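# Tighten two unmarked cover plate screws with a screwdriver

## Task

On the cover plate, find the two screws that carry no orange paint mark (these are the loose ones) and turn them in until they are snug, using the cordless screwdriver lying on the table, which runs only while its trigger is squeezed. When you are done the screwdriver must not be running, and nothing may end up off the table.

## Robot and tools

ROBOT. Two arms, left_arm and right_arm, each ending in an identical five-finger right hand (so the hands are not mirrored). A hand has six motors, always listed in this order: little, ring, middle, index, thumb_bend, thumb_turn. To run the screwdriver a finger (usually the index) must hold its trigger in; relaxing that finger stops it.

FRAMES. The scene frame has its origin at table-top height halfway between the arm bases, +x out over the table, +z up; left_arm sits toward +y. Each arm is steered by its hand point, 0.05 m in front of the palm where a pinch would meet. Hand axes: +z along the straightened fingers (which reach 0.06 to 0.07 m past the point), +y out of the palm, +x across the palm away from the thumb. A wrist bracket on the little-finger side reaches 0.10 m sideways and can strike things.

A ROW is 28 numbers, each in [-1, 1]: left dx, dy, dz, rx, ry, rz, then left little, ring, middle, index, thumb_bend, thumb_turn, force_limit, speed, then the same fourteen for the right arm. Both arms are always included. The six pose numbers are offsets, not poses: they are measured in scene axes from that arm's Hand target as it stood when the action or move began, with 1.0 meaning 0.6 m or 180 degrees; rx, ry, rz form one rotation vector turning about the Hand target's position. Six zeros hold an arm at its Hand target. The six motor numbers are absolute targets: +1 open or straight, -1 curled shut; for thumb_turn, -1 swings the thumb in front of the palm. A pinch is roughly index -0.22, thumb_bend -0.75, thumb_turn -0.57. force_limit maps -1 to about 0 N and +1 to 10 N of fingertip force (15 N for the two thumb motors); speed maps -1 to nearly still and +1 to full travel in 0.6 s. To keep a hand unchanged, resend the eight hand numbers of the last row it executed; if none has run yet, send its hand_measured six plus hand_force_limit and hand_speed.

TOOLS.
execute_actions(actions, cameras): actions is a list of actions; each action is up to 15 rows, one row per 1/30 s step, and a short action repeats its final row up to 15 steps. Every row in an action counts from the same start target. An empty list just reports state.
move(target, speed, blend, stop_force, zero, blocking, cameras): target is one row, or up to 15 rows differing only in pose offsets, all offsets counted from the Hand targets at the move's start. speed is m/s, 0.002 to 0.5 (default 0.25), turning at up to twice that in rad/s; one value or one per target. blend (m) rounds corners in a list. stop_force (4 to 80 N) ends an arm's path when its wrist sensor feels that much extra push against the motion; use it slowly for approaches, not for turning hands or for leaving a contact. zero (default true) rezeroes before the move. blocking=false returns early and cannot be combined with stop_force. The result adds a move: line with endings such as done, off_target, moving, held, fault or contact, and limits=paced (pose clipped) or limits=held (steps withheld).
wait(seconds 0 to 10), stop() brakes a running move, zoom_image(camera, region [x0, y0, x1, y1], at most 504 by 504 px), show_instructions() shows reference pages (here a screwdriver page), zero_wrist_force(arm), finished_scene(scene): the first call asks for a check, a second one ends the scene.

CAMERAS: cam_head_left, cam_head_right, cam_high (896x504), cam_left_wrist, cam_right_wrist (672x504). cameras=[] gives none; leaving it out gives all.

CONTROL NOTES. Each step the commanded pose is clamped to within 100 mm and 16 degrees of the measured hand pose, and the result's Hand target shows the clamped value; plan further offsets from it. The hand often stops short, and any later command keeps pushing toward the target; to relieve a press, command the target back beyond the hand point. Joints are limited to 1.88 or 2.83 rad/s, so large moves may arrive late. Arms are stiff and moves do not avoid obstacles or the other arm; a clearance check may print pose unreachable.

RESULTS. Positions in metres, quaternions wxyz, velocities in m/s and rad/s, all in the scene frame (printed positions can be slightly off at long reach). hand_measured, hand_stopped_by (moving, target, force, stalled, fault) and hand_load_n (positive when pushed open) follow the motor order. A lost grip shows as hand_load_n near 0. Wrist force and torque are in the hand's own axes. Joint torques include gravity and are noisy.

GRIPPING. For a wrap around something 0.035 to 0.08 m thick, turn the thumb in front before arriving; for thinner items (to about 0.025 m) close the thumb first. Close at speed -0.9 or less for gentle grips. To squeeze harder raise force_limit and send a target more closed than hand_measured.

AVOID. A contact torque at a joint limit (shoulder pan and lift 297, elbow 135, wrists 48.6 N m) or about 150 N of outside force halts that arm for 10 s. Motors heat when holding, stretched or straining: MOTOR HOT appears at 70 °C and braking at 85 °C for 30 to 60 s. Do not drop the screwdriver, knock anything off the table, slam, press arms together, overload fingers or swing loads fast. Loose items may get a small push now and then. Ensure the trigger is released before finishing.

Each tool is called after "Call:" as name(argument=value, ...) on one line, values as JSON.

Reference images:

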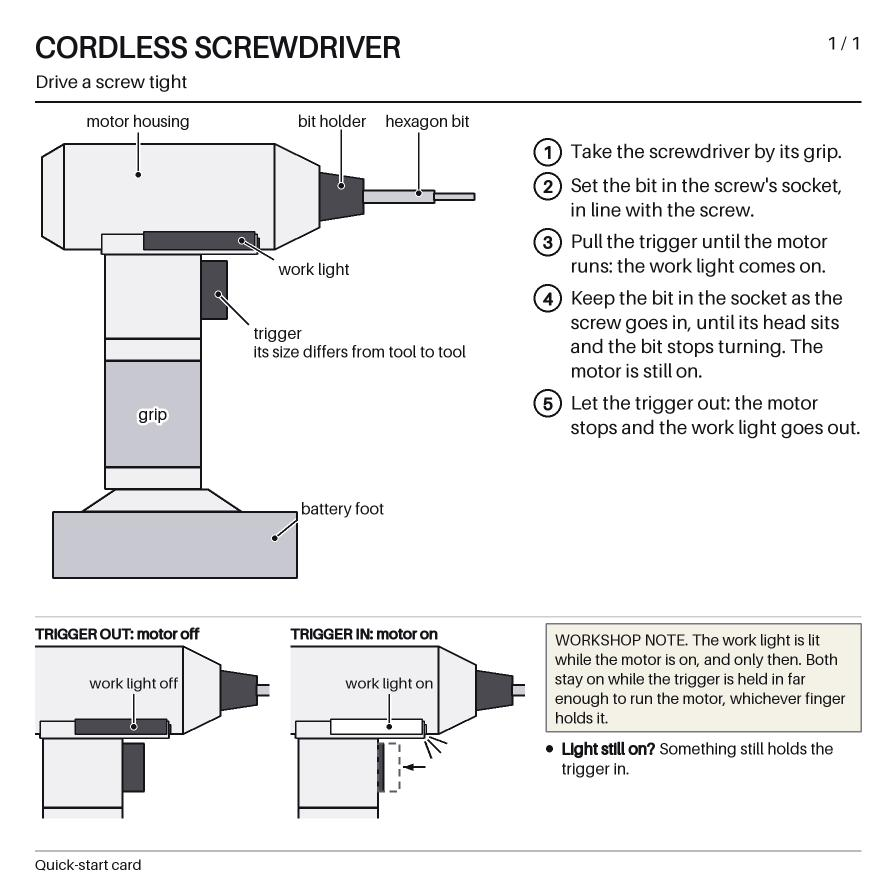

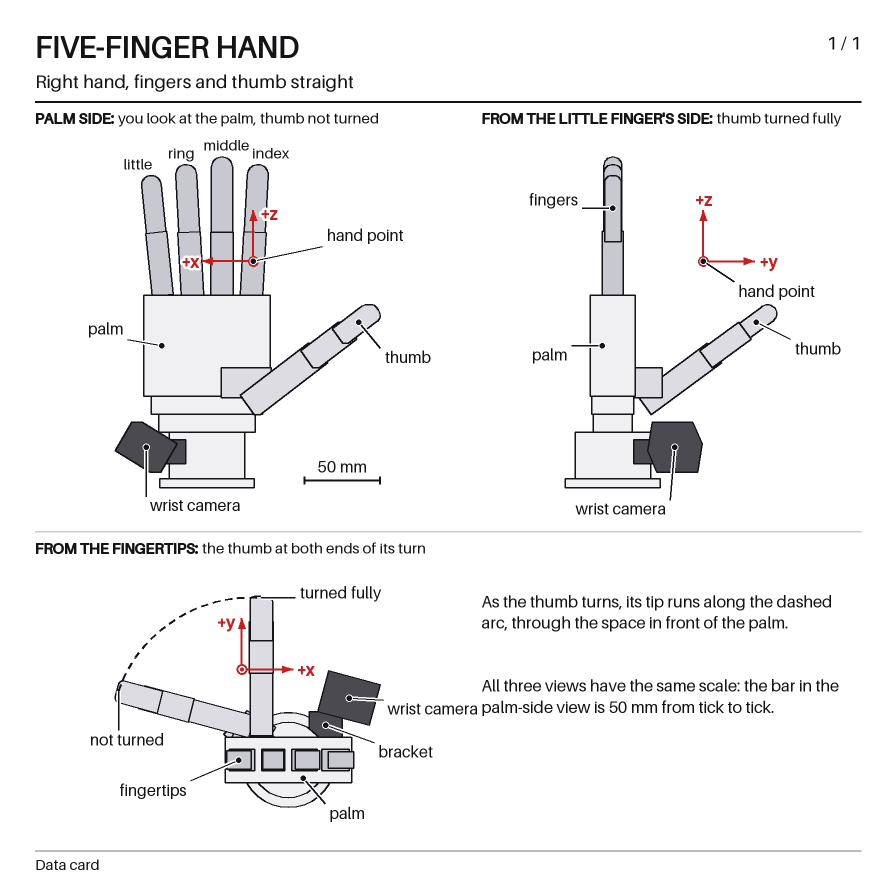

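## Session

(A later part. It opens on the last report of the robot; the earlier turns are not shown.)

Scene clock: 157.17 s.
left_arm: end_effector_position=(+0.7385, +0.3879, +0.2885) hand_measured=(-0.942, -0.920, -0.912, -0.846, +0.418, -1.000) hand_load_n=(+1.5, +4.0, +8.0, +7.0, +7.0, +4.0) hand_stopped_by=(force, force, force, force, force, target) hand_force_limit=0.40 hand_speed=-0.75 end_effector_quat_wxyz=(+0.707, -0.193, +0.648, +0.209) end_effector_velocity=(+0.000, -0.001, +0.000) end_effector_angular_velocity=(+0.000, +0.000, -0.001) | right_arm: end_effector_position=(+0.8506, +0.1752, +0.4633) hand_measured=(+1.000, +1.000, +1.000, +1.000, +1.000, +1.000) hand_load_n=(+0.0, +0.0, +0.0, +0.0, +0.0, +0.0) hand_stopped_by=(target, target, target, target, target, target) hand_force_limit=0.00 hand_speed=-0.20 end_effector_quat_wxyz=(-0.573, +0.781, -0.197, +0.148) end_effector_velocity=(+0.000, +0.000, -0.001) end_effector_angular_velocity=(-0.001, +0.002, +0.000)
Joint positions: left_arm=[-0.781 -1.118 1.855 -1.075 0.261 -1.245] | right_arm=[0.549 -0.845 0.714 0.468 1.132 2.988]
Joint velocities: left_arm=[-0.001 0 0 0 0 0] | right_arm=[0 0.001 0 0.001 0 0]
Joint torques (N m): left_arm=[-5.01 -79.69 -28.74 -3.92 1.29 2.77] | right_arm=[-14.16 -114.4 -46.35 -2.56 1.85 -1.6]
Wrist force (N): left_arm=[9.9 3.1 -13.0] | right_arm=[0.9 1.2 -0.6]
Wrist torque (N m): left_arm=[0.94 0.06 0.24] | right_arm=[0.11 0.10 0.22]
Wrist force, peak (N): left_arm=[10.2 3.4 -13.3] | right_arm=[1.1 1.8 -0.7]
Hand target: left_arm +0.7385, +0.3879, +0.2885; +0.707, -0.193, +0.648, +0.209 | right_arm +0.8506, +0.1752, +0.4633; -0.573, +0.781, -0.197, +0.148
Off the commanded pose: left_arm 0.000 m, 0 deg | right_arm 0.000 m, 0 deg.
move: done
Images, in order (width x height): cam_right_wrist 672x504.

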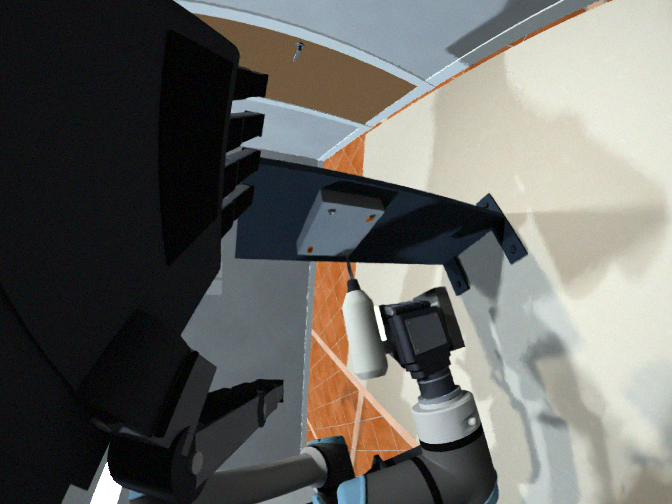

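Call:
move(target=[-0.0166,-0.0112,0,0,0,0,-0.98,-1,-0.98,-0.6,-0.62,-1,0.4,-0.75,0,0,0,0,0,0,1,1,1,1,1,1,0,-0.2], cameras=["cam_high","cam_right_wrist"], speed=0.03)

Call:
zoom_image(camera="cam_right_wrist", region=[328, 240, 368, 270])

Call:
zoom_image(camera="cam_right_wrist", region=[335, 243, 355, 258])

Call:
zoom_image(camera="cam_right_wrist", region=[290, 195, 390, 295])

Scene clock: 158.70 s.
left_arm: end_effector_position=(+0.7284, +0.3812, +0.2885) hand_measured=(-0.942, -0.920, -0.912, -0.600, +0.418, -1.000) hand_load_n=(+1.5, +5.0, +9.5, +0.0, +5.5, +4.5) hand_stopped_by=(force, force, force, target, force, target) hand_force_limit=0.40 hand_speed=-0.75 end_effector_quat_wxyz=(+0.707, -0.193, +0.648, +0.209) end_effector_velocity=(+0.000, +0.000, +0.000) end_effector_angular_velocity=(+0.000, +0.000, +0.000) | right_arm: end_effector_position=(+0.8506, +0.1752, +0.4633) hand_measured=(+1.000, +1.000, +1.000, +1.000, +1.000, +1.000) hand_load_n=(+0.0, +0.0, +0.0, +0.0, +0.0, +0.0) hand_stopped_by=(target, target, target, target, target, target) hand_force_limit=0.00 hand_speed=-0.20 end_effector_quat_wxyz=(-0.573, +0.781, -0.197, +0.148) end_effector_velocity=(+0.000, +0.000, +0.000) end_effector_angular_velocity=(+0.000, +0.000, +0.000)
Joint positions: left_arm=[-0.797 -1.128 1.871 -1.104 0.246 -1.223] | right_arm=[0.549 -0.845 0.714 0.468 1.132 2.988]
Joint velocities: left_arm=[0.001 0 -0.001 0.001 0 -0.001] | right_arm=[0 0 0 0 0 0]
Joint torques (N m): left_arm=[9.18 -56.81 -47.91 0.37 3.58 -2.34] | right_arm=[-13.58 -113.41 -45.68 -1.48 1.56 -1.24]
Wrist force (N): left_arm=[6.2 3.3 -1.3] | right_arm=[1.0 1.2 -0.5]
Wrist torque (N m): left_arm=[0.57 0.01 0.13] | right_arm=[0.10 0.08 0.24]
Wrist force, peak (N): left_arm=[11.2 2.3 -15.1] | right_arm=[1.2 1.6 -0.7]
Hand target: left_arm +0.7285, +0.3812, +0.2885; +0.707, -0.193, +0.648, +0.209 | right_arm +0.8506, +0.1752, +0.4633; -0.573, +0.781, -0.197, +0.148
Off the commanded pose: left_arm 0.000 m, 0 deg | right_arm 0.000 m, 0 deg.
move: done
Images, in order (width x height): cam_high 896x504, cam_right_wrist 672x504.

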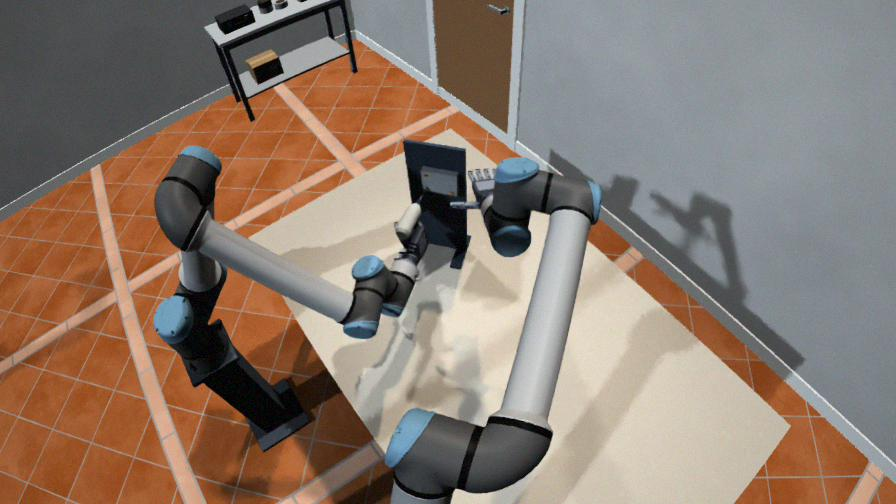

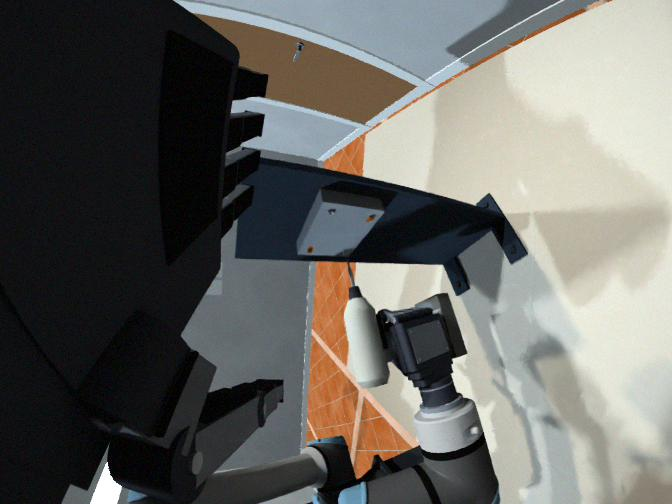

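Scaled by 12.600 from the camera's 672x504 image, which has a finer 960x720 frame.

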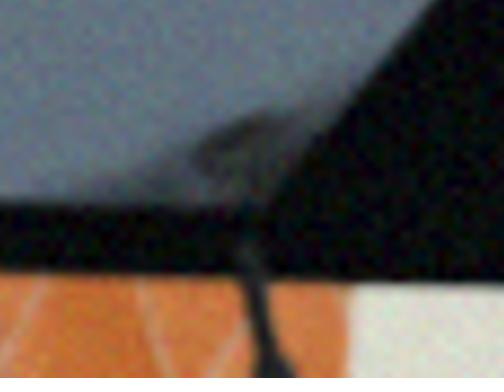

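Scaled by 25.200 from the camera's 672x504 image, which has a finer 960x720 frame.

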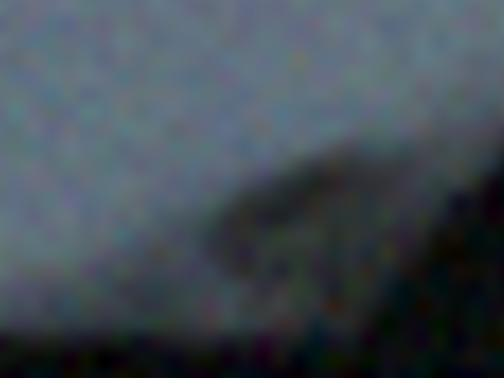

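Scaled by 5.040 from the camera's 672x504 image, which has a finer 960x720 frame.

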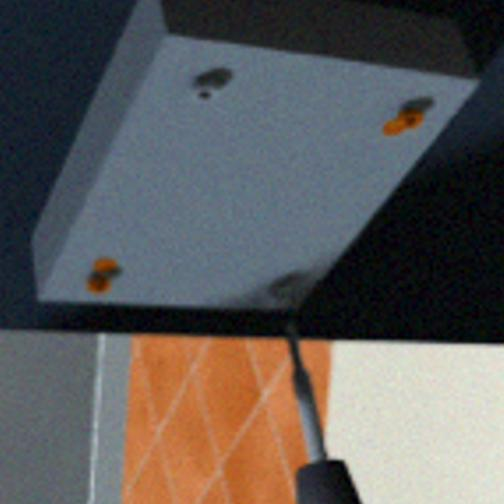

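Call:
move(target=[-0.083,-0.056,0,0,0,0,-0.98,-1,-0.98,-0.6,-0.62,-1,0.4,-0.75,0,0,0,0,0,0,1,1,1,1,1,1,0,-0.2], cameras=["cam_high","cam_right_wrist"], speed=0.08)

Call:
zoom_image(camera="cam_right_wrist", region=[328, 240, 368, 270])

Call:
zoom_image(camera="cam_right_wrist", region=[290, 195, 390, 295])

Call:
zoom_image(camera="cam_high", region=[415, 160, 465, 210])

Scene clock: 160.13 s.
left_arm: end_effector_position=(+0.6786, +0.3477, +0.2885) hand_measured=(-0.942, -0.920, -0.912, -0.600, +0.418, -1.000) hand_load_n=(+1.5, +5.0, +9.5, +0.0, +5.5, +4.5) hand_stopped_by=(force, force, force, target, force, target) hand_force_limit=0.40 hand_speed=-0.75 end_effector_quat_wxyz=(+0.706, -0.193, +0.648, +0.209) end_effector_velocity=(+0.000, +0.000, +0.000) end_effector_angular_velocity=(+0.002, +0.002, +0.000) | right_arm: end_effector_position=(+0.8506, +0.1752, +0.4633) hand_measured=(+1.000, +1.000, +1.000, +1.000, +1.000, +1.000) hand_load_n=(+0.0, +0.0, -0.5, +0.0, +0.0, +0.0) hand_stopped_by=(target, target, target, target, target, target) hand_force_limit=0.00 hand_speed=-0.20 end_effector_quat_wxyz=(-0.573, +0.781, -0.197, +0.148) end_effector_velocity=(+0.000, +0.000, -0.001) end_effector_angular_velocity=(-0.001, +0.001, +0.000)
Joint positions: left_arm=[-0.88 -1.171 1.962 -1.319 0.17 -1.051] | right_arm=[0.549 -0.845 0.714 0.468 1.132 2.988]
Joint velocities: left_arm=[0.001 0.001 -0.001 0.003 0 -0.001] | right_arm=[0 0.001 0 0.001 0 0]
Joint torques (N m): left_arm=[1.3 -45.4 -48.21 1.7 3.96 -2.68] | right_arm=[-13.2 -114.06 -44.45 -0.13 1.25 -0.99]
Wrist force (N): left_arm=[6.3 3.7 -1.1] | right_arm=[1.1 1.1 -0.4]
Wrist torque (N m): left_arm=[0.62 0.00 0.14] | right_arm=[0.08 0.06 0.23]
Wrist force, peak (N): left_arm=[5.9 3.5 -3.1] | right_arm=[1.0 1.5 -0.7]
Hand target: left_arm +0.6787, +0.3476, +0.2884; +0.706, -0.193, +0.648, +0.209 | right_arm +0.8506, +0.1752, +0.4633; -0.573, +0.781, -0.197, +0.148
Off the commanded pose: left_arm 0.000 m, 0 deg | right_arm 0.000 m, 0 deg.
move: done
Images, in order (width x height): cam_high 896x504, cam_right_wrist 672x504.

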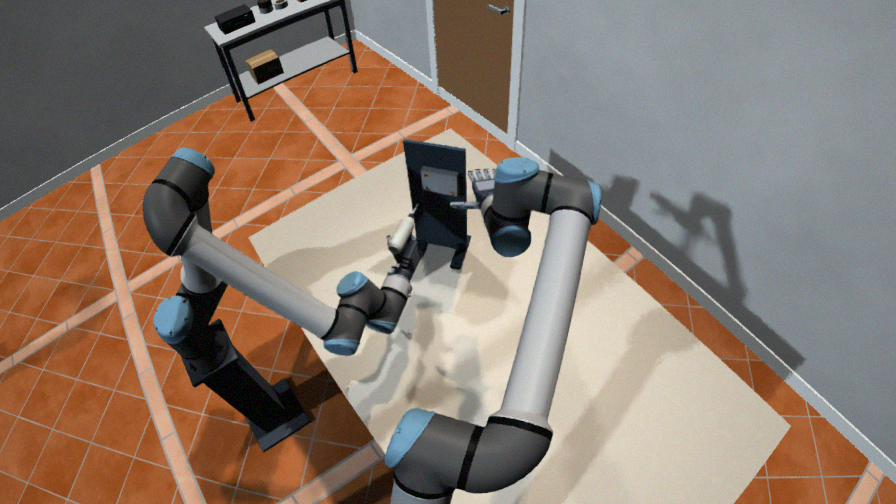

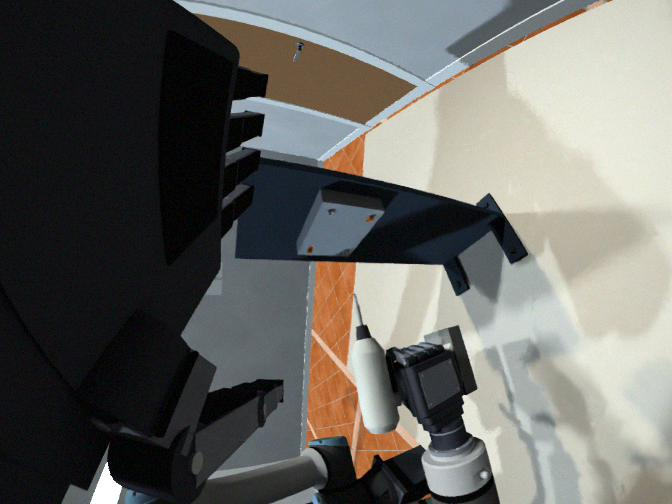

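Scaled by 12.600 from the camera's 672x504 image, which has a finer 960x720 frame.

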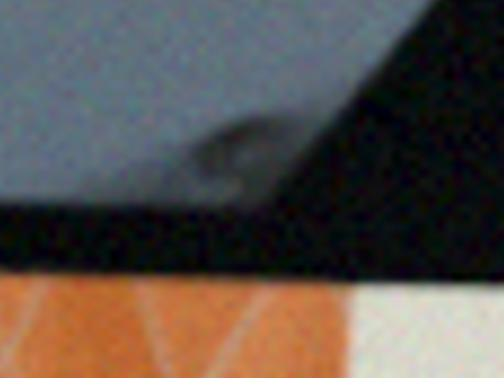

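Scaled by 5.040 from the camera's 672x504 image, which has a finer 960x720 frame.

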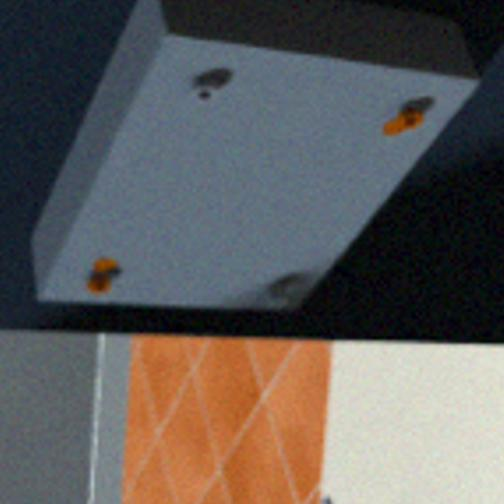

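Scaled by 10.080.

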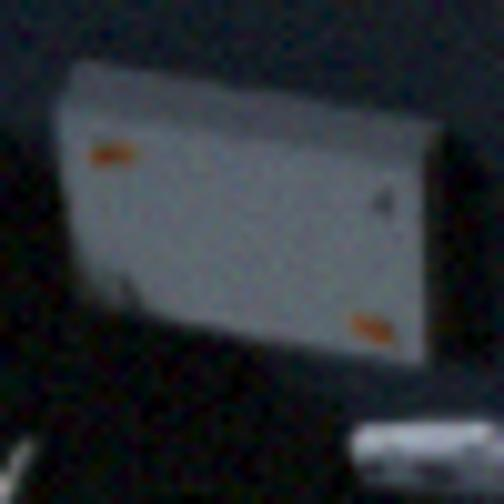

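Call:
move(target=[0.0893,0.06,0,0,0,0,-0.98,-1,-0.98,-0.6,-0.62,-1,0.4,-0.75,0,0,0,0,0,0,1,1,1,1,1,1,0,-0.2], cameras=[], speed=0.06)

Call:
move(target=[0.0152,0.01025,0,0,0,0,-0.98,-1,-0.98,-0.6,-0.62,-1,0.4,-0.75,0,0,0,0,0,0,1,1,1,1,1,1,0,-0.2], cameras=["cam_right_wrist"], speed=0.012, stop_force=4)

Call:
zoom_image(camera="cam_right_wrist", region=[328, 240, 368, 270])

Scene clock: 162.60 s.
left_arm: end_effector_position=(+0.7324, +0.3836, +0.2885) hand_measured=(-0.942, -0.920, -0.912, -0.600, +0.418, -1.000) hand_load_n=(+1.5, +5.0, +9.5, +0.0, +6.0, +4.5) hand_stopped_by=(force, force, force, target, force, target) hand_force_limit=0.40 hand_speed=-0.75 end_effector_quat_wxyz=(+0.707, -0.193, +0.648, +0.209) end_effector_velocity=(-0.001, +0.001, +0.000) end_effector_angular_velocity=(+0.002, +0.001, +0.002) | right_arm: end_effector_position=(+0.8506, +0.1752, +0.4633) hand_measured=(+1.000, +1.000, +1.000, +1.000, +1.000, +1.000) hand_load_n=(+0.0, +0.0, +0.0, +0.0, +0.0, +0.0) hand_stopped_by=(target, target, target, target, target, target) hand_force_limit=0.00 hand_speed=-0.20 end_effector_quat_wxyz=(-0.573, +0.781, -0.197, +0.148) end_effector_velocity=(+0.000, +0.000, -0.001) end_effector_angular_velocity=(+0.000, +0.000, +0.000)
Joint positions: left_arm=[-0.791 -1.124 1.864 -1.092 0.251 -1.232] | right_arm=[0.549 -0.845 0.714 0.468 1.132 2.988]
Joint velocities: left_arm=[0 -0.001 0.002 -0.003 -0.001 0.004] | right_arm=[0 0 0 0 0 0]
Joint torques (N m): left_arm=[-10 -84.89 -24.56 -6.02 -0.62 4.26] | right_arm=[-12.92 -113.83 -42.27 1.28 0.67 -0.53]
Wrist force (N): left_arm=[6.0 3.4 -1.3] | right_arm=[0.9 1.0 -0.5]
Wrist torque (N m): left_arm=[0.58 0.04 0.12] | right_arm=[0.07 0.08 0.22]
Wrist force, peak (N): left_arm=[6.6 3.4 -1.2] | right_arm=[1.3 1.7 -0.6]
Hand target: left_arm +0.7323, +0.3836, +0.2885; +0.707, -0.193, +0.648, +0.209 | right_arm +0.8506, +0.1752, +0.4633; -0.573, +0.781, -0.197, +0.148
Off the commanded pose: left_arm 0.000 m, 0 deg | right_arm 0.000 m, 0 deg.
move: done
No camera images: "cameras" was empty.

Scene clock: 164.27 s.
left_arm: end_effector_position=(+0.7380, +0.3874, +0.2885) hand_measured=(-0.942, -0.920, -0.912, -0.600, +0.418, -1.000) hand_load_n=(+2.0, +5.0, +9.5, +0.0, +6.0, +4.0) hand_stopped_by=(force, force, force, target, force, target) hand_force_limit=0.40 hand_speed=-0.75 end_effector_quat_wxyz=(+0.707, -0.193, +0.648, +0.209) end_effector_velocity=(+0.000, +0.000, +0.000) end_effector_angular_velocity=(-0.002, -0.001, +0.000) | right_arm: end_effector_position=(+0.8506, +0.1752, +0.4633) hand_measured=(+1.000, +1.000, +1.000, +1.000, +1.000, +1.000) hand_load_n=(+0.0, -0.5, +0.0, +0.0, +0.0, -0.5) hand_stopped_by=(target, target, target, target, target, target) hand_force_limit=0.00 hand_speed=-0.20 end_effector_quat_wxyz=(-0.573, +0.781, -0.197, +0.148) end_effector_velocity=(+0.000, +0.000, -0.001) end_effector_angular_velocity=(+0.000, +0.001, +0.000)
Joint positions: left_arm=[-0.782 -1.119 1.855 -1.077 0.26 -1.243] | right_arm=[0.549 -0.845 0.714 0.468 1.132 2.988]
Joint velocities: left_arm=[-0.001 -0.001 0 0 -0.001 -0.001] | right_arm=[0 0.001 0 0 0 0]
Joint torques (N m): left_arm=[-14.3 -86.99 -24.59 -5 -0.92 4.06] | right_arm=[-12.27 -112.24 -41.21 1.24 0.26 -0.22]
Wrist force (N): left_arm=[6.0 3.1 -1.2] | right_arm=[1.1 1.1 -0.6]
Wrist torque (N m): left_arm=[0.52 0.04 0.12] | right_arm=[0.10 0.06 0.24]
Wrist force, peak (N): left_arm=[10.3 2.9 -16.6] | right_arm=[1.1 1.7 -0.5]
Hand target: left_arm +0.7380, +0.3874, +0.2885; +0.707, -0.193, +0.648, +0.209 | right_arm +0.8506, +0.1752, +0.4633; -0.573, +0.781, -0.197, +0.148
Off the commanded pose: left_arm 0.004 m, 0 deg | right_arm 0.000 m, 0 deg.
move: contact (left_arm)
Images, in order (width x height): cam_right_wrist 672x504.

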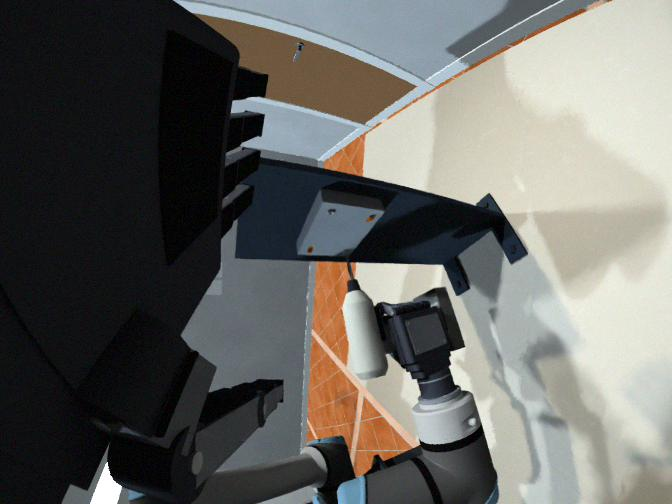

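Scaled by 12.600 from the camera's 672x504 image, which has a finer 960x720 frame.

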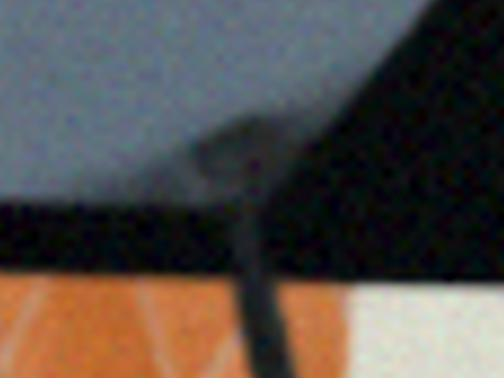

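Call:
move(target=[0,0,0,0,0,0,-0.98,-1,-0.98,-0.985,-0.62,-1,0.7,-0.75,0,0,0,0,0,0,1,1,1,1,1,1,0,-0.2], cameras=["cam_right_wrist"])

Call:
zoom_image(camera="cam_right_wrist", region=[310, 240, 410, 340])

Scene clock: 165.97 s.
left_arm: end_effector_position=(+0.7380, +0.3874, +0.2885) hand_measured=(-0.942, -0.920, -0.912, -0.874, +0.418, -1.000) hand_load_n=(+0.0, +3.5, +8.5, +8.0, +6.5, +4.5) hand_stopped_by=(force, force, force, force, force, target) hand_force_limit=0.70 hand_speed=-0.75 end_effector_quat_wxyz=(+0.707, -0.193, +0.648, +0.209) end_effector_velocity=(+0.000, +0.000, +0.000) end_effector_angular_velocity=(-0.001, -0.001, +0.000) | right_arm: end_effector_position=(+0.8506, +0.1752, +0.4633) hand_measured=(+1.000, +1.000, +1.000, +1.000, +1.000, +1.000) hand_load_n=(+0.0, +0.0, +0.0, +0.0, +0.0, +0.0) hand_stopped_by=(target, target, target, target, target, target) hand_force_limit=0.00 hand_speed=-0.20 end_effector_quat_wxyz=(-0.573, +0.781, -0.197, +0.148) end_effector_velocity=(+0.000, +0.000, -0.001) end_effector_angular_velocity=(+0.000, +0.001, +0.001)
Joint positions: left_arm=[-0.782 -1.119 1.855 -1.077 0.26 -1.243] | right_arm=[0.549 -0.845 0.714 0.468 1.132 2.988]
Joint velocities: left_arm=[0 0 0 -0.001 0 -0.001] | right_arm=[0 0.001 0 0 -0.001 0]
Joint torques (N m): left_arm=[-8.66 -85.69 -29.82 -4.58 -0.11 3.86] | right_arm=[-11.06 -112.15 -39.61 1.16 0.04 -0.04]
Wrist force (N): left_arm=[7.6 3.0 -5.9] | right_arm=[1.1 1.3 -0.6]
Wrist torque (N m): left_arm=[0.80 0.01 0.21] | right_arm=[0.12 0.07 0.24]
Wrist force, peak (N): left_arm=[7.7 2.9 -6.5] | right_arm=[1.3 1.7 -0.4]
Hand target: left_arm +0.7380, +0.3874, +0.2885; +0.707, -0.193, +0.648, +0.209 | right_arm +0.8506, +0.1752, +0.4633; -0.573, +0.781, -0.197, +0.148
Off the commanded pose: left_arm 0.000 m, 0 deg | right_arm 0.000 m, 0 deg.
move: done
Images, in order (width x height): cam_right_wrist 672x504.

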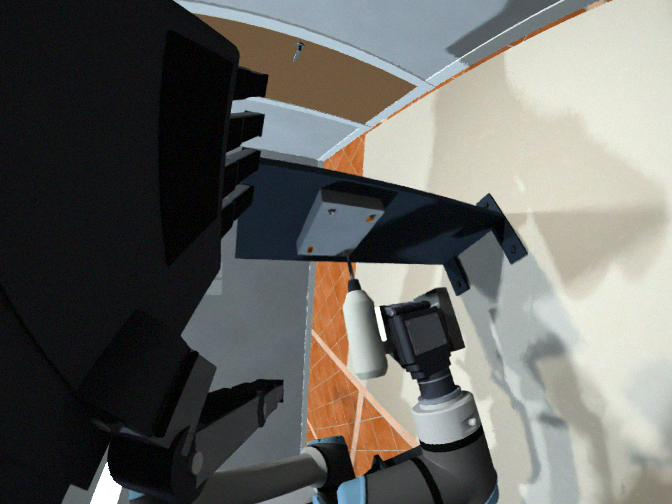

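Scaled by 5.040 from the camera's 672x504 image, which has a finer 960x720 frame.

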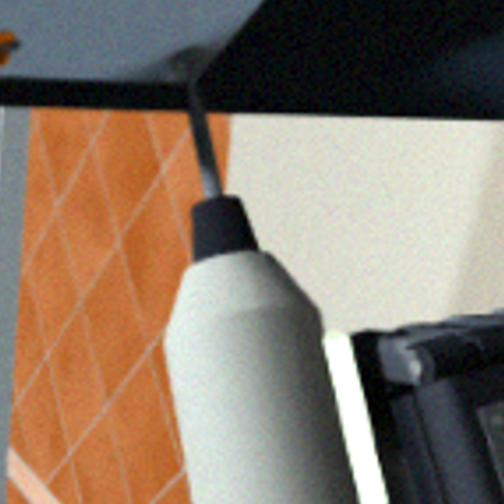

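Call:
move(target=[0.0041,0.0028,0,0,0,0,-0.98,-1,-0.98,-0.985,-0.62,-1,0.7,-0.75,0,0,0,0,0,0,1,1,1,1,1,1,0,-0.2], cameras=["cam_right_wrist"], speed=0.005, stop_force=6)

Call:
zoom_image(camera="cam_right_wrist", region=[328, 240, 368, 270])

Scene clock: 167.23 s.
left_arm: end_effector_position=(+0.7381, +0.3876, +0.2885) hand_measured=(-0.942, -0.920, -0.912, -0.874, +0.418, -1.000) hand_load_n=(+0.0, +3.5, +8.0, +8.0, +8.0, +4.0) hand_stopped_by=(force, force, force, force, force, target) hand_force_limit=0.70 hand_speed=-0.75 end_effector_quat_wxyz=(+0.707, -0.193, +0.648, +0.209) end_effector_velocity=(+0.000, +0.000, +0.000) end_effector_angular_velocity=(+0.001, +0.000, +0.000) | right_arm: end_effector_position=(+0.8506, +0.1752, +0.4633) hand_measured=(+1.000, +1.000, +1.000, +1.000, +1.000, +1.000) hand_load_n=(+0.0, +0.0, +0.0, +0.0, +0.0, +0.0) hand_stopped_by=(target, target, target, target, target, target) hand_force_limit=0.00 hand_speed=-0.20 end_effector_quat_wxyz=(-0.573, +0.781, -0.197, +0.148) end_effector_velocity=(+0.000, +0.000, +0.001) end_effector_angular_velocity=(+0.001, -0.001, +0.000)
Joint positions: left_arm=[-0.782 -1.119 1.855 -1.076 0.26 -1.243] | right_arm=[0.549 -0.845 0.714 0.468 1.132 2.988]
Joint velocities: left_arm=[0 0 0 0 0 0.002] | right_arm=[0 -0.001 0 0 0 0]
Joint torques (N m): left_arm=[-11.91 -86.63 -25.74 -5.93 -0.97 4.24] | right_arm=[-10.56 -112.05 -38.46 1.04 -0.1 -0.1]
Wrist force (N): left_arm=[7.3 2.6 -5.5] | right_arm=[0.7 1.3 -0.8]
Wrist torque (N m): left_arm=[0.74 0.03 0.18] | right_arm=[0.13 0.14 0.22]
Wrist force, peak (N): left_arm=[10.4 2.1 -17.0] | right_arm=[1.5 1.2 -0.6]
Hand target: left_arm +0.7381, +0.3876, +0.2885; +0.707, -0.193, +0.648, +0.209 | right_arm +0.8506, +0.1752, +0.4633; -0.573, +0.781, -0.197, +0.148
Off the commanded pose: left_arm 0.003 m, 0 deg | right_arm 0.000 m, 0 deg.
move: contact (left_arm)
Images, in order (width x height): cam_right_wrist 672x504.

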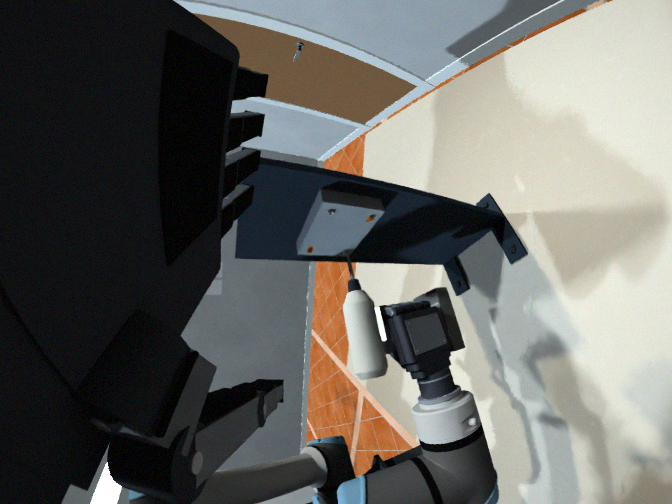

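Scaled by 12.600 from the camera's 672x504 image, which has a finer 960x720 frame.

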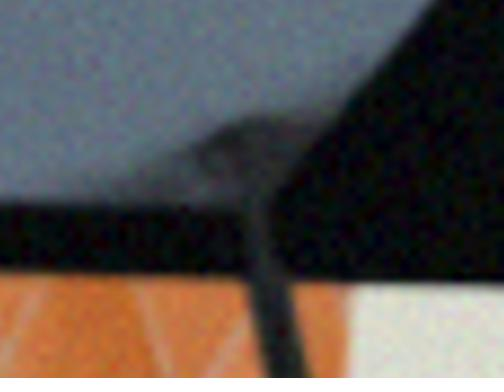

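Call:
zoom_image(camera="cam_right_wrist", region=[338, 244, 358, 259])

Call:
zoom_image(camera="cam_right_wrist", region=[300, 190, 400, 265])

Scaled by 25.200 from the camera's 672x504 image, which has a finer 960x720 frame.

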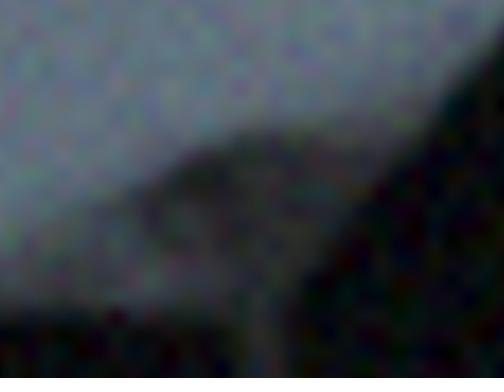

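Scaled by 5.040 from the camera's 672x504 image, which has a finer 960x720 frame.

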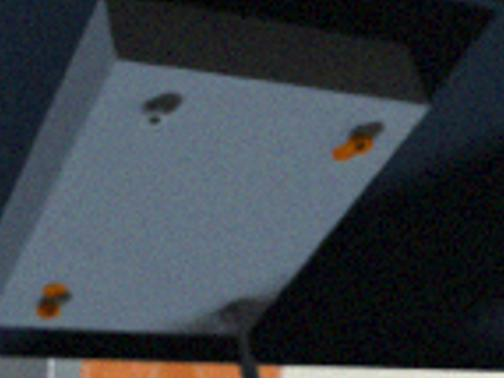

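Call:
wait(seconds=0)

Call:
zoom_image(camera="cam_high", region=[400, 170, 470, 215])

Call:
zoom_image(camera="cam_high", region=[410, 180, 440, 210])

Scene clock: 168.00 s.
left_arm: end_effector_position=(+0.7381, +0.3876, +0.2885) hand_measured=(-0.942, -0.920, -0.912, -0.874, +0.418, -1.000) hand_load_n=(+0.0, +3.0, +8.0, +8.0, +8.0, +3.5) hand_stopped_by=(force, force, force, force, force, target) hand_force_limit=0.70 hand_speed=-0.75 end_effector_quat_wxyz=(+0.707, -0.193, +0.648, +0.209) end_effector_velocity=(+0.000, +0.000, +0.000) end_effector_angular_velocity=(+0.000, +0.000, -0.001) | right_arm: end_effector_position=(+0.8506, +0.1752, +0.4633) hand_measured=(+1.000, +1.000, +1.000, +1.000, +1.000, +1.000) hand_load_n=(+0.0, +0.0, -0.5, +0.0, +0.0, +0.0) hand_stopped_by=(target, target, target, target, target, target) hand_force_limit=0.00 hand_speed=-0.20 end_effector_quat_wxyz=(-0.573, +0.781, -0.197, +0.148) end_effector_velocity=(+0.000, +0.000, +0.000) end_effector_angular_velocity=(+0.000, +0.000, +0.000)
Joint positions: left_arm=[-0.782 -1.119 1.855 -1.076 0.26 -1.243] | right_arm=[0.549 -0.845 0.714 0.468 1.132 2.988]
Joint velocities: left_arm=[0 0 0 0.001 0.001 -0.001] | right_arm=[0 0 0 -0.001 0 0]
Joint torques (N m): left_arm=[-12.37 -86.91 -27.12 -4.6 -0.3 4.42] | right_arm=[-10.53 -112.1 -37.96 0.83 0 -0.18]
Wrist force (N): left_arm=[7.1 2.6 -4.7] | right_arm=[0.8 1.2 -0.4]
Wrist torque (N m): left_arm=[0.69 0.05 0.17] | right_arm=[0.10 0.11 0.22]
Wrist force, peak (N): left_arm=[7.2 2.8 -5.5] | right_arm=[1.2 1.4 -0.6]
Hand target: left_arm +0.7381, +0.3876, +0.2885; +0.707, -0.193, +0.648, +0.209 | right_arm +0.8506, +0.1752, +0.4633; -0.573, +0.781, -0.197, +0.148
Off the commanded pose: left_arm 0.003 m, 0 deg | right_arm 0.000 m, 0 deg.

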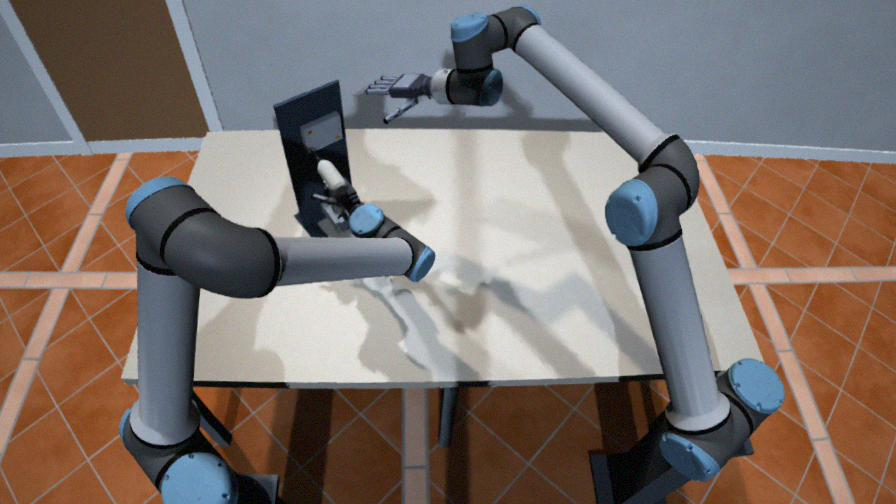

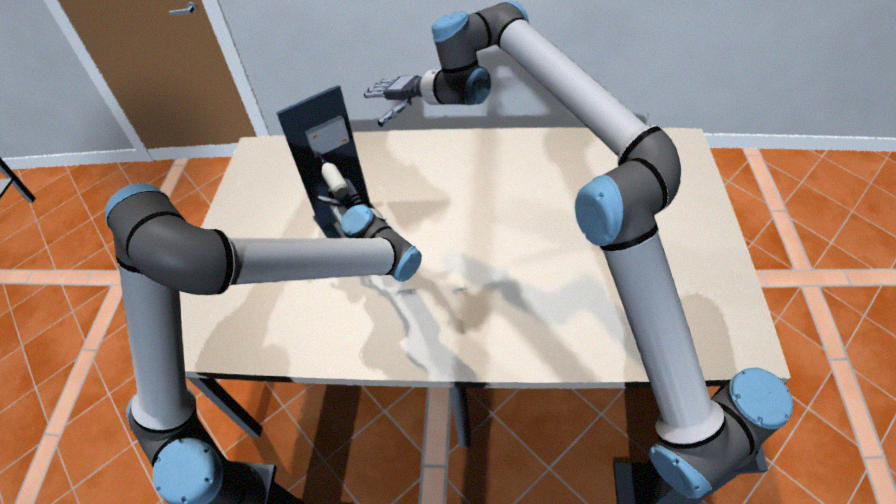

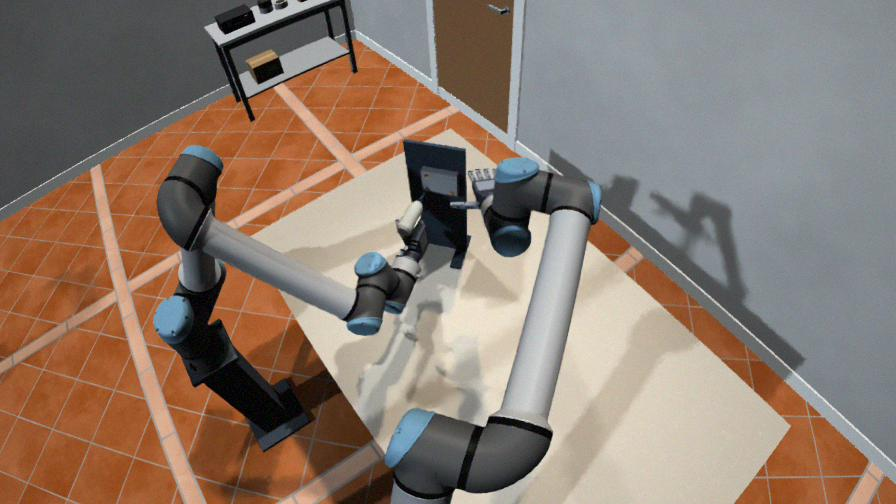

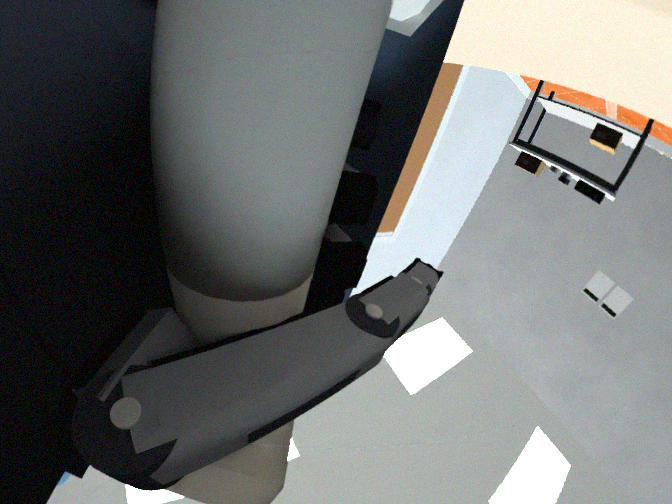

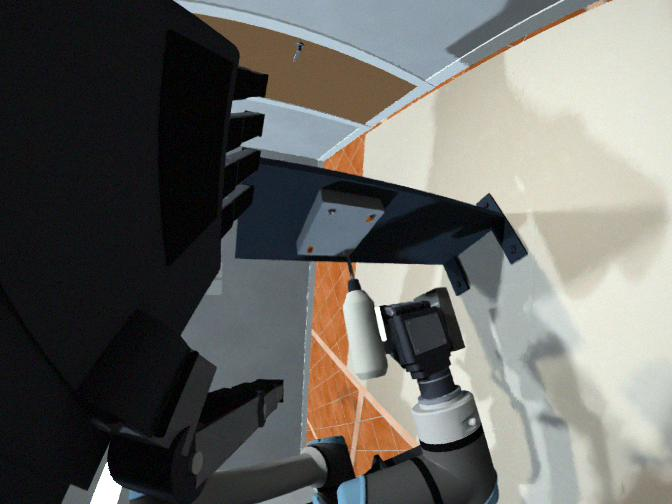

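Scaled by 7.200.

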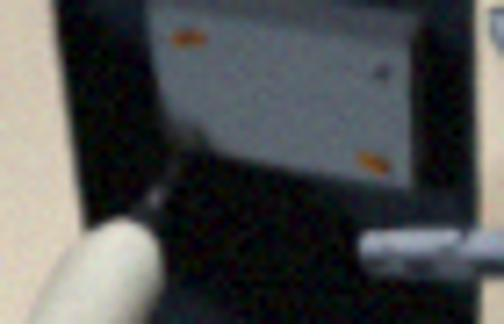

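Scaled by 16.800.

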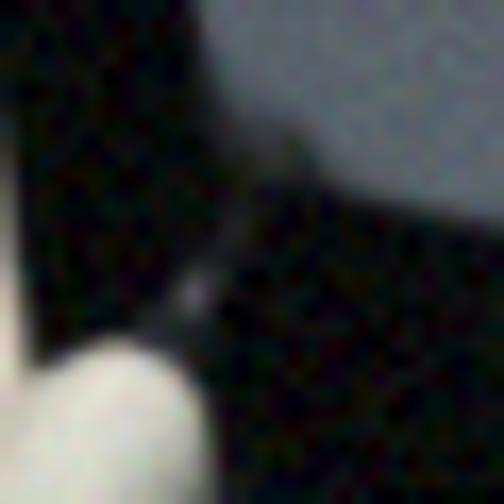

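Call:
move(target=[-0.0165,-0.01116,0,0,0,0,-0.98,-1,-0.98,-0.6,-0.62,-1,0.7,-0.75,0,0,0,0,0,0,1,1,1,1,1,1,0,-0.2], cameras=["cam_right_wrist","cam_high"], speed=0.05)

Call:
zoom_image(camera="cam_right_wrist", region=[328, 240, 368, 270])

Call:
zoom_image(camera="cam_high", region=[410, 180, 440, 210])

Scene clock: 169.77 s.
left_arm: end_effector_position=(+0.7281, +0.3809, +0.2885) hand_measured=(-0.942, -0.920, -0.912, -0.600, +0.418, -1.000) hand_load_n=(+0.5, +4.5, +10.5, +0.0, +5.0, +3.5) hand_stopped_by=(force, force, force, target, force, target) hand_force_limit=0.70 hand_speed=-0.75 end_effector_quat_wxyz=(+0.707, -0.193, +0.648, +0.209) end_effector_velocity=(+0.000, +0.000, +0.000) end_effector_angular_velocity=(-0.002, -0.001, +0.000) | right_arm: end_effector_position=(+0.8506, +0.1752, +0.4633) hand_measured=(+1.000, +1.000, +1.000, +1.000, +1.000, +1.000) hand_load_n=(+0.0, +0.0, +0.0, +0.0, +0.0, -0.5) hand_stopped_by=(target, target, target, target, target, target) hand_force_limit=0.00 hand_speed=-0.20 end_effector_quat_wxyz=(-0.573, +0.781, -0.197, +0.148) end_effector_velocity=(+0.000, +0.000, +0.001) end_effector_angular_velocity=(+0.000, +0.000, +0.000)
Joint positions: left_arm=[-0.798 -1.128 1.872 -1.105 0.245 -1.221] | right_arm=[0.549 -0.845 0.714 0.468 1.132 2.988]
Joint velocities: left_arm=[0 0 -0.001 0.001 0 -0.002] | right_arm=[0 -0.001 0 0.001 0 0]
Joint torques (N m): left_arm=[7.6 -51.43 -49.92 0.56 4.17 -2.31] | right_arm=[-9.91 -111.8 -37.26 0.81 -0.03 -0.13]
Wrist force (N): left_arm=[5.9 3.6 -1.6] | right_arm=[0.7 1.2 -0.7]
Wrist torque (N m): left_arm=[0.63 0.07 0.12] | right_arm=[0.11 0.13 0.22]
Wrist force, peak (N): left_arm=[7.2 3.0 -4.9] | right_arm=[1.3 1.5 -0.5]
Hand target: left_arm +0.7282, +0.3809, +0.2885; +0.707, -0.193, +0.648, +0.209 | right_arm +0.8506, +0.1752, +0.4633; -0.573, +0.781, -0.197, +0.148
Off the commanded pose: left_arm 0.000 m, 0 deg | right_arm 0.000 m, 0 deg.
move: done
Images, in order (width x height): cam_high 896x504, cam_right_wrist 672x504.

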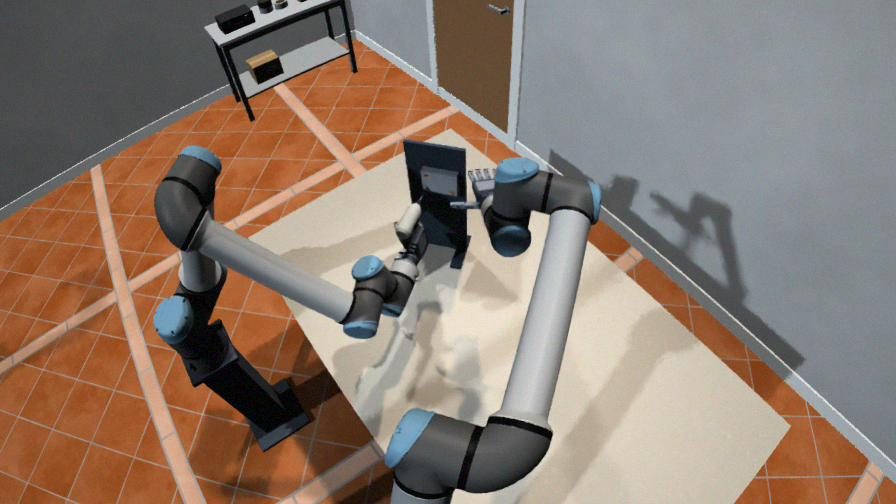

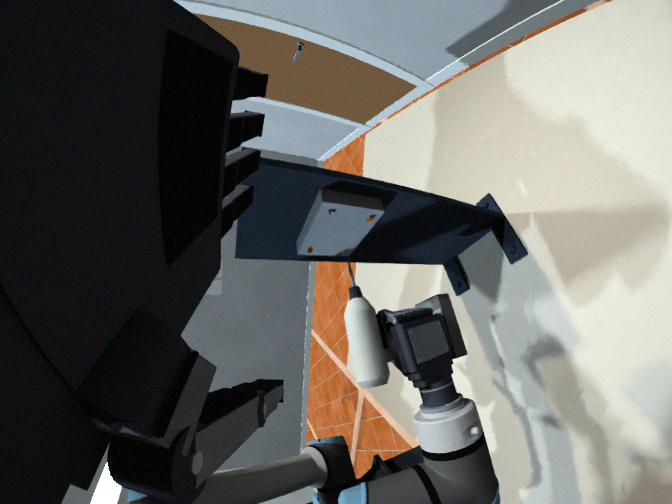

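Scaled by 12.600 from the camera's 672x504 image, which has a finer 960x720 frame.

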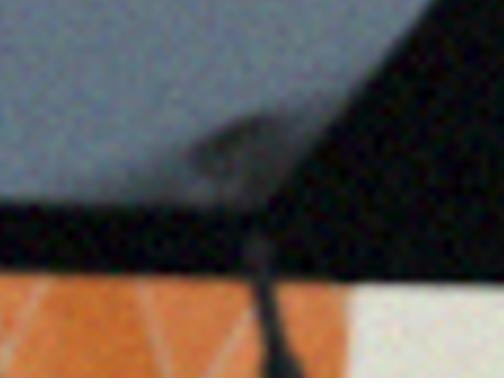

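Scaled by 16.800.

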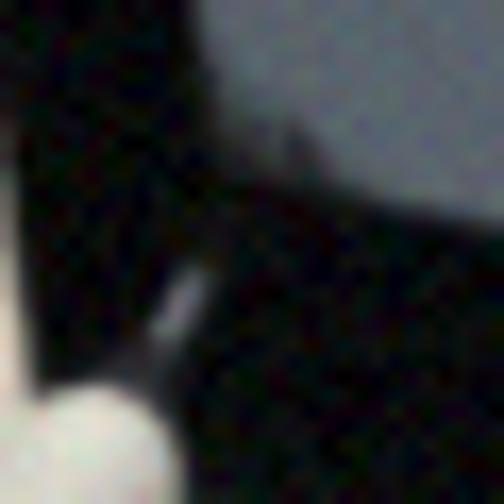

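Call:
zoom_image(camera="cam_right_wrist", region=[310, 240, 410, 340])

Call:
zoom_image(camera="cam_right_wrist", region=[338, 248, 358, 263])

Scaled by 5.040 from the camera's 672x504 image, which has a finer 960x720 frame.

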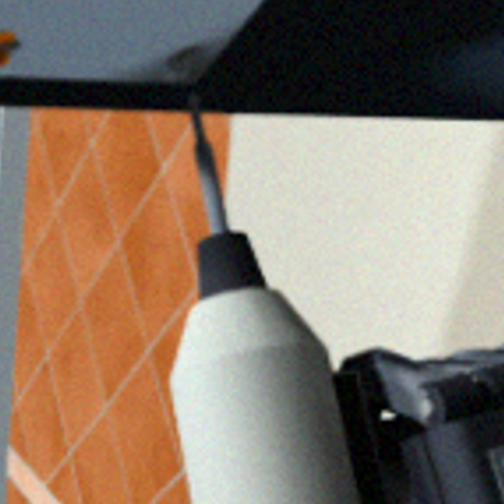

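Scaled by 25.200 from the camera's 672x504 image, which has a finer 960x720 frame.

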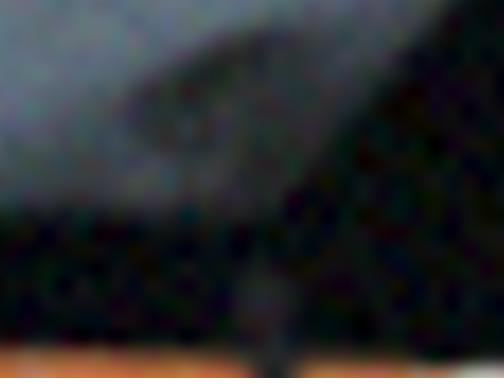

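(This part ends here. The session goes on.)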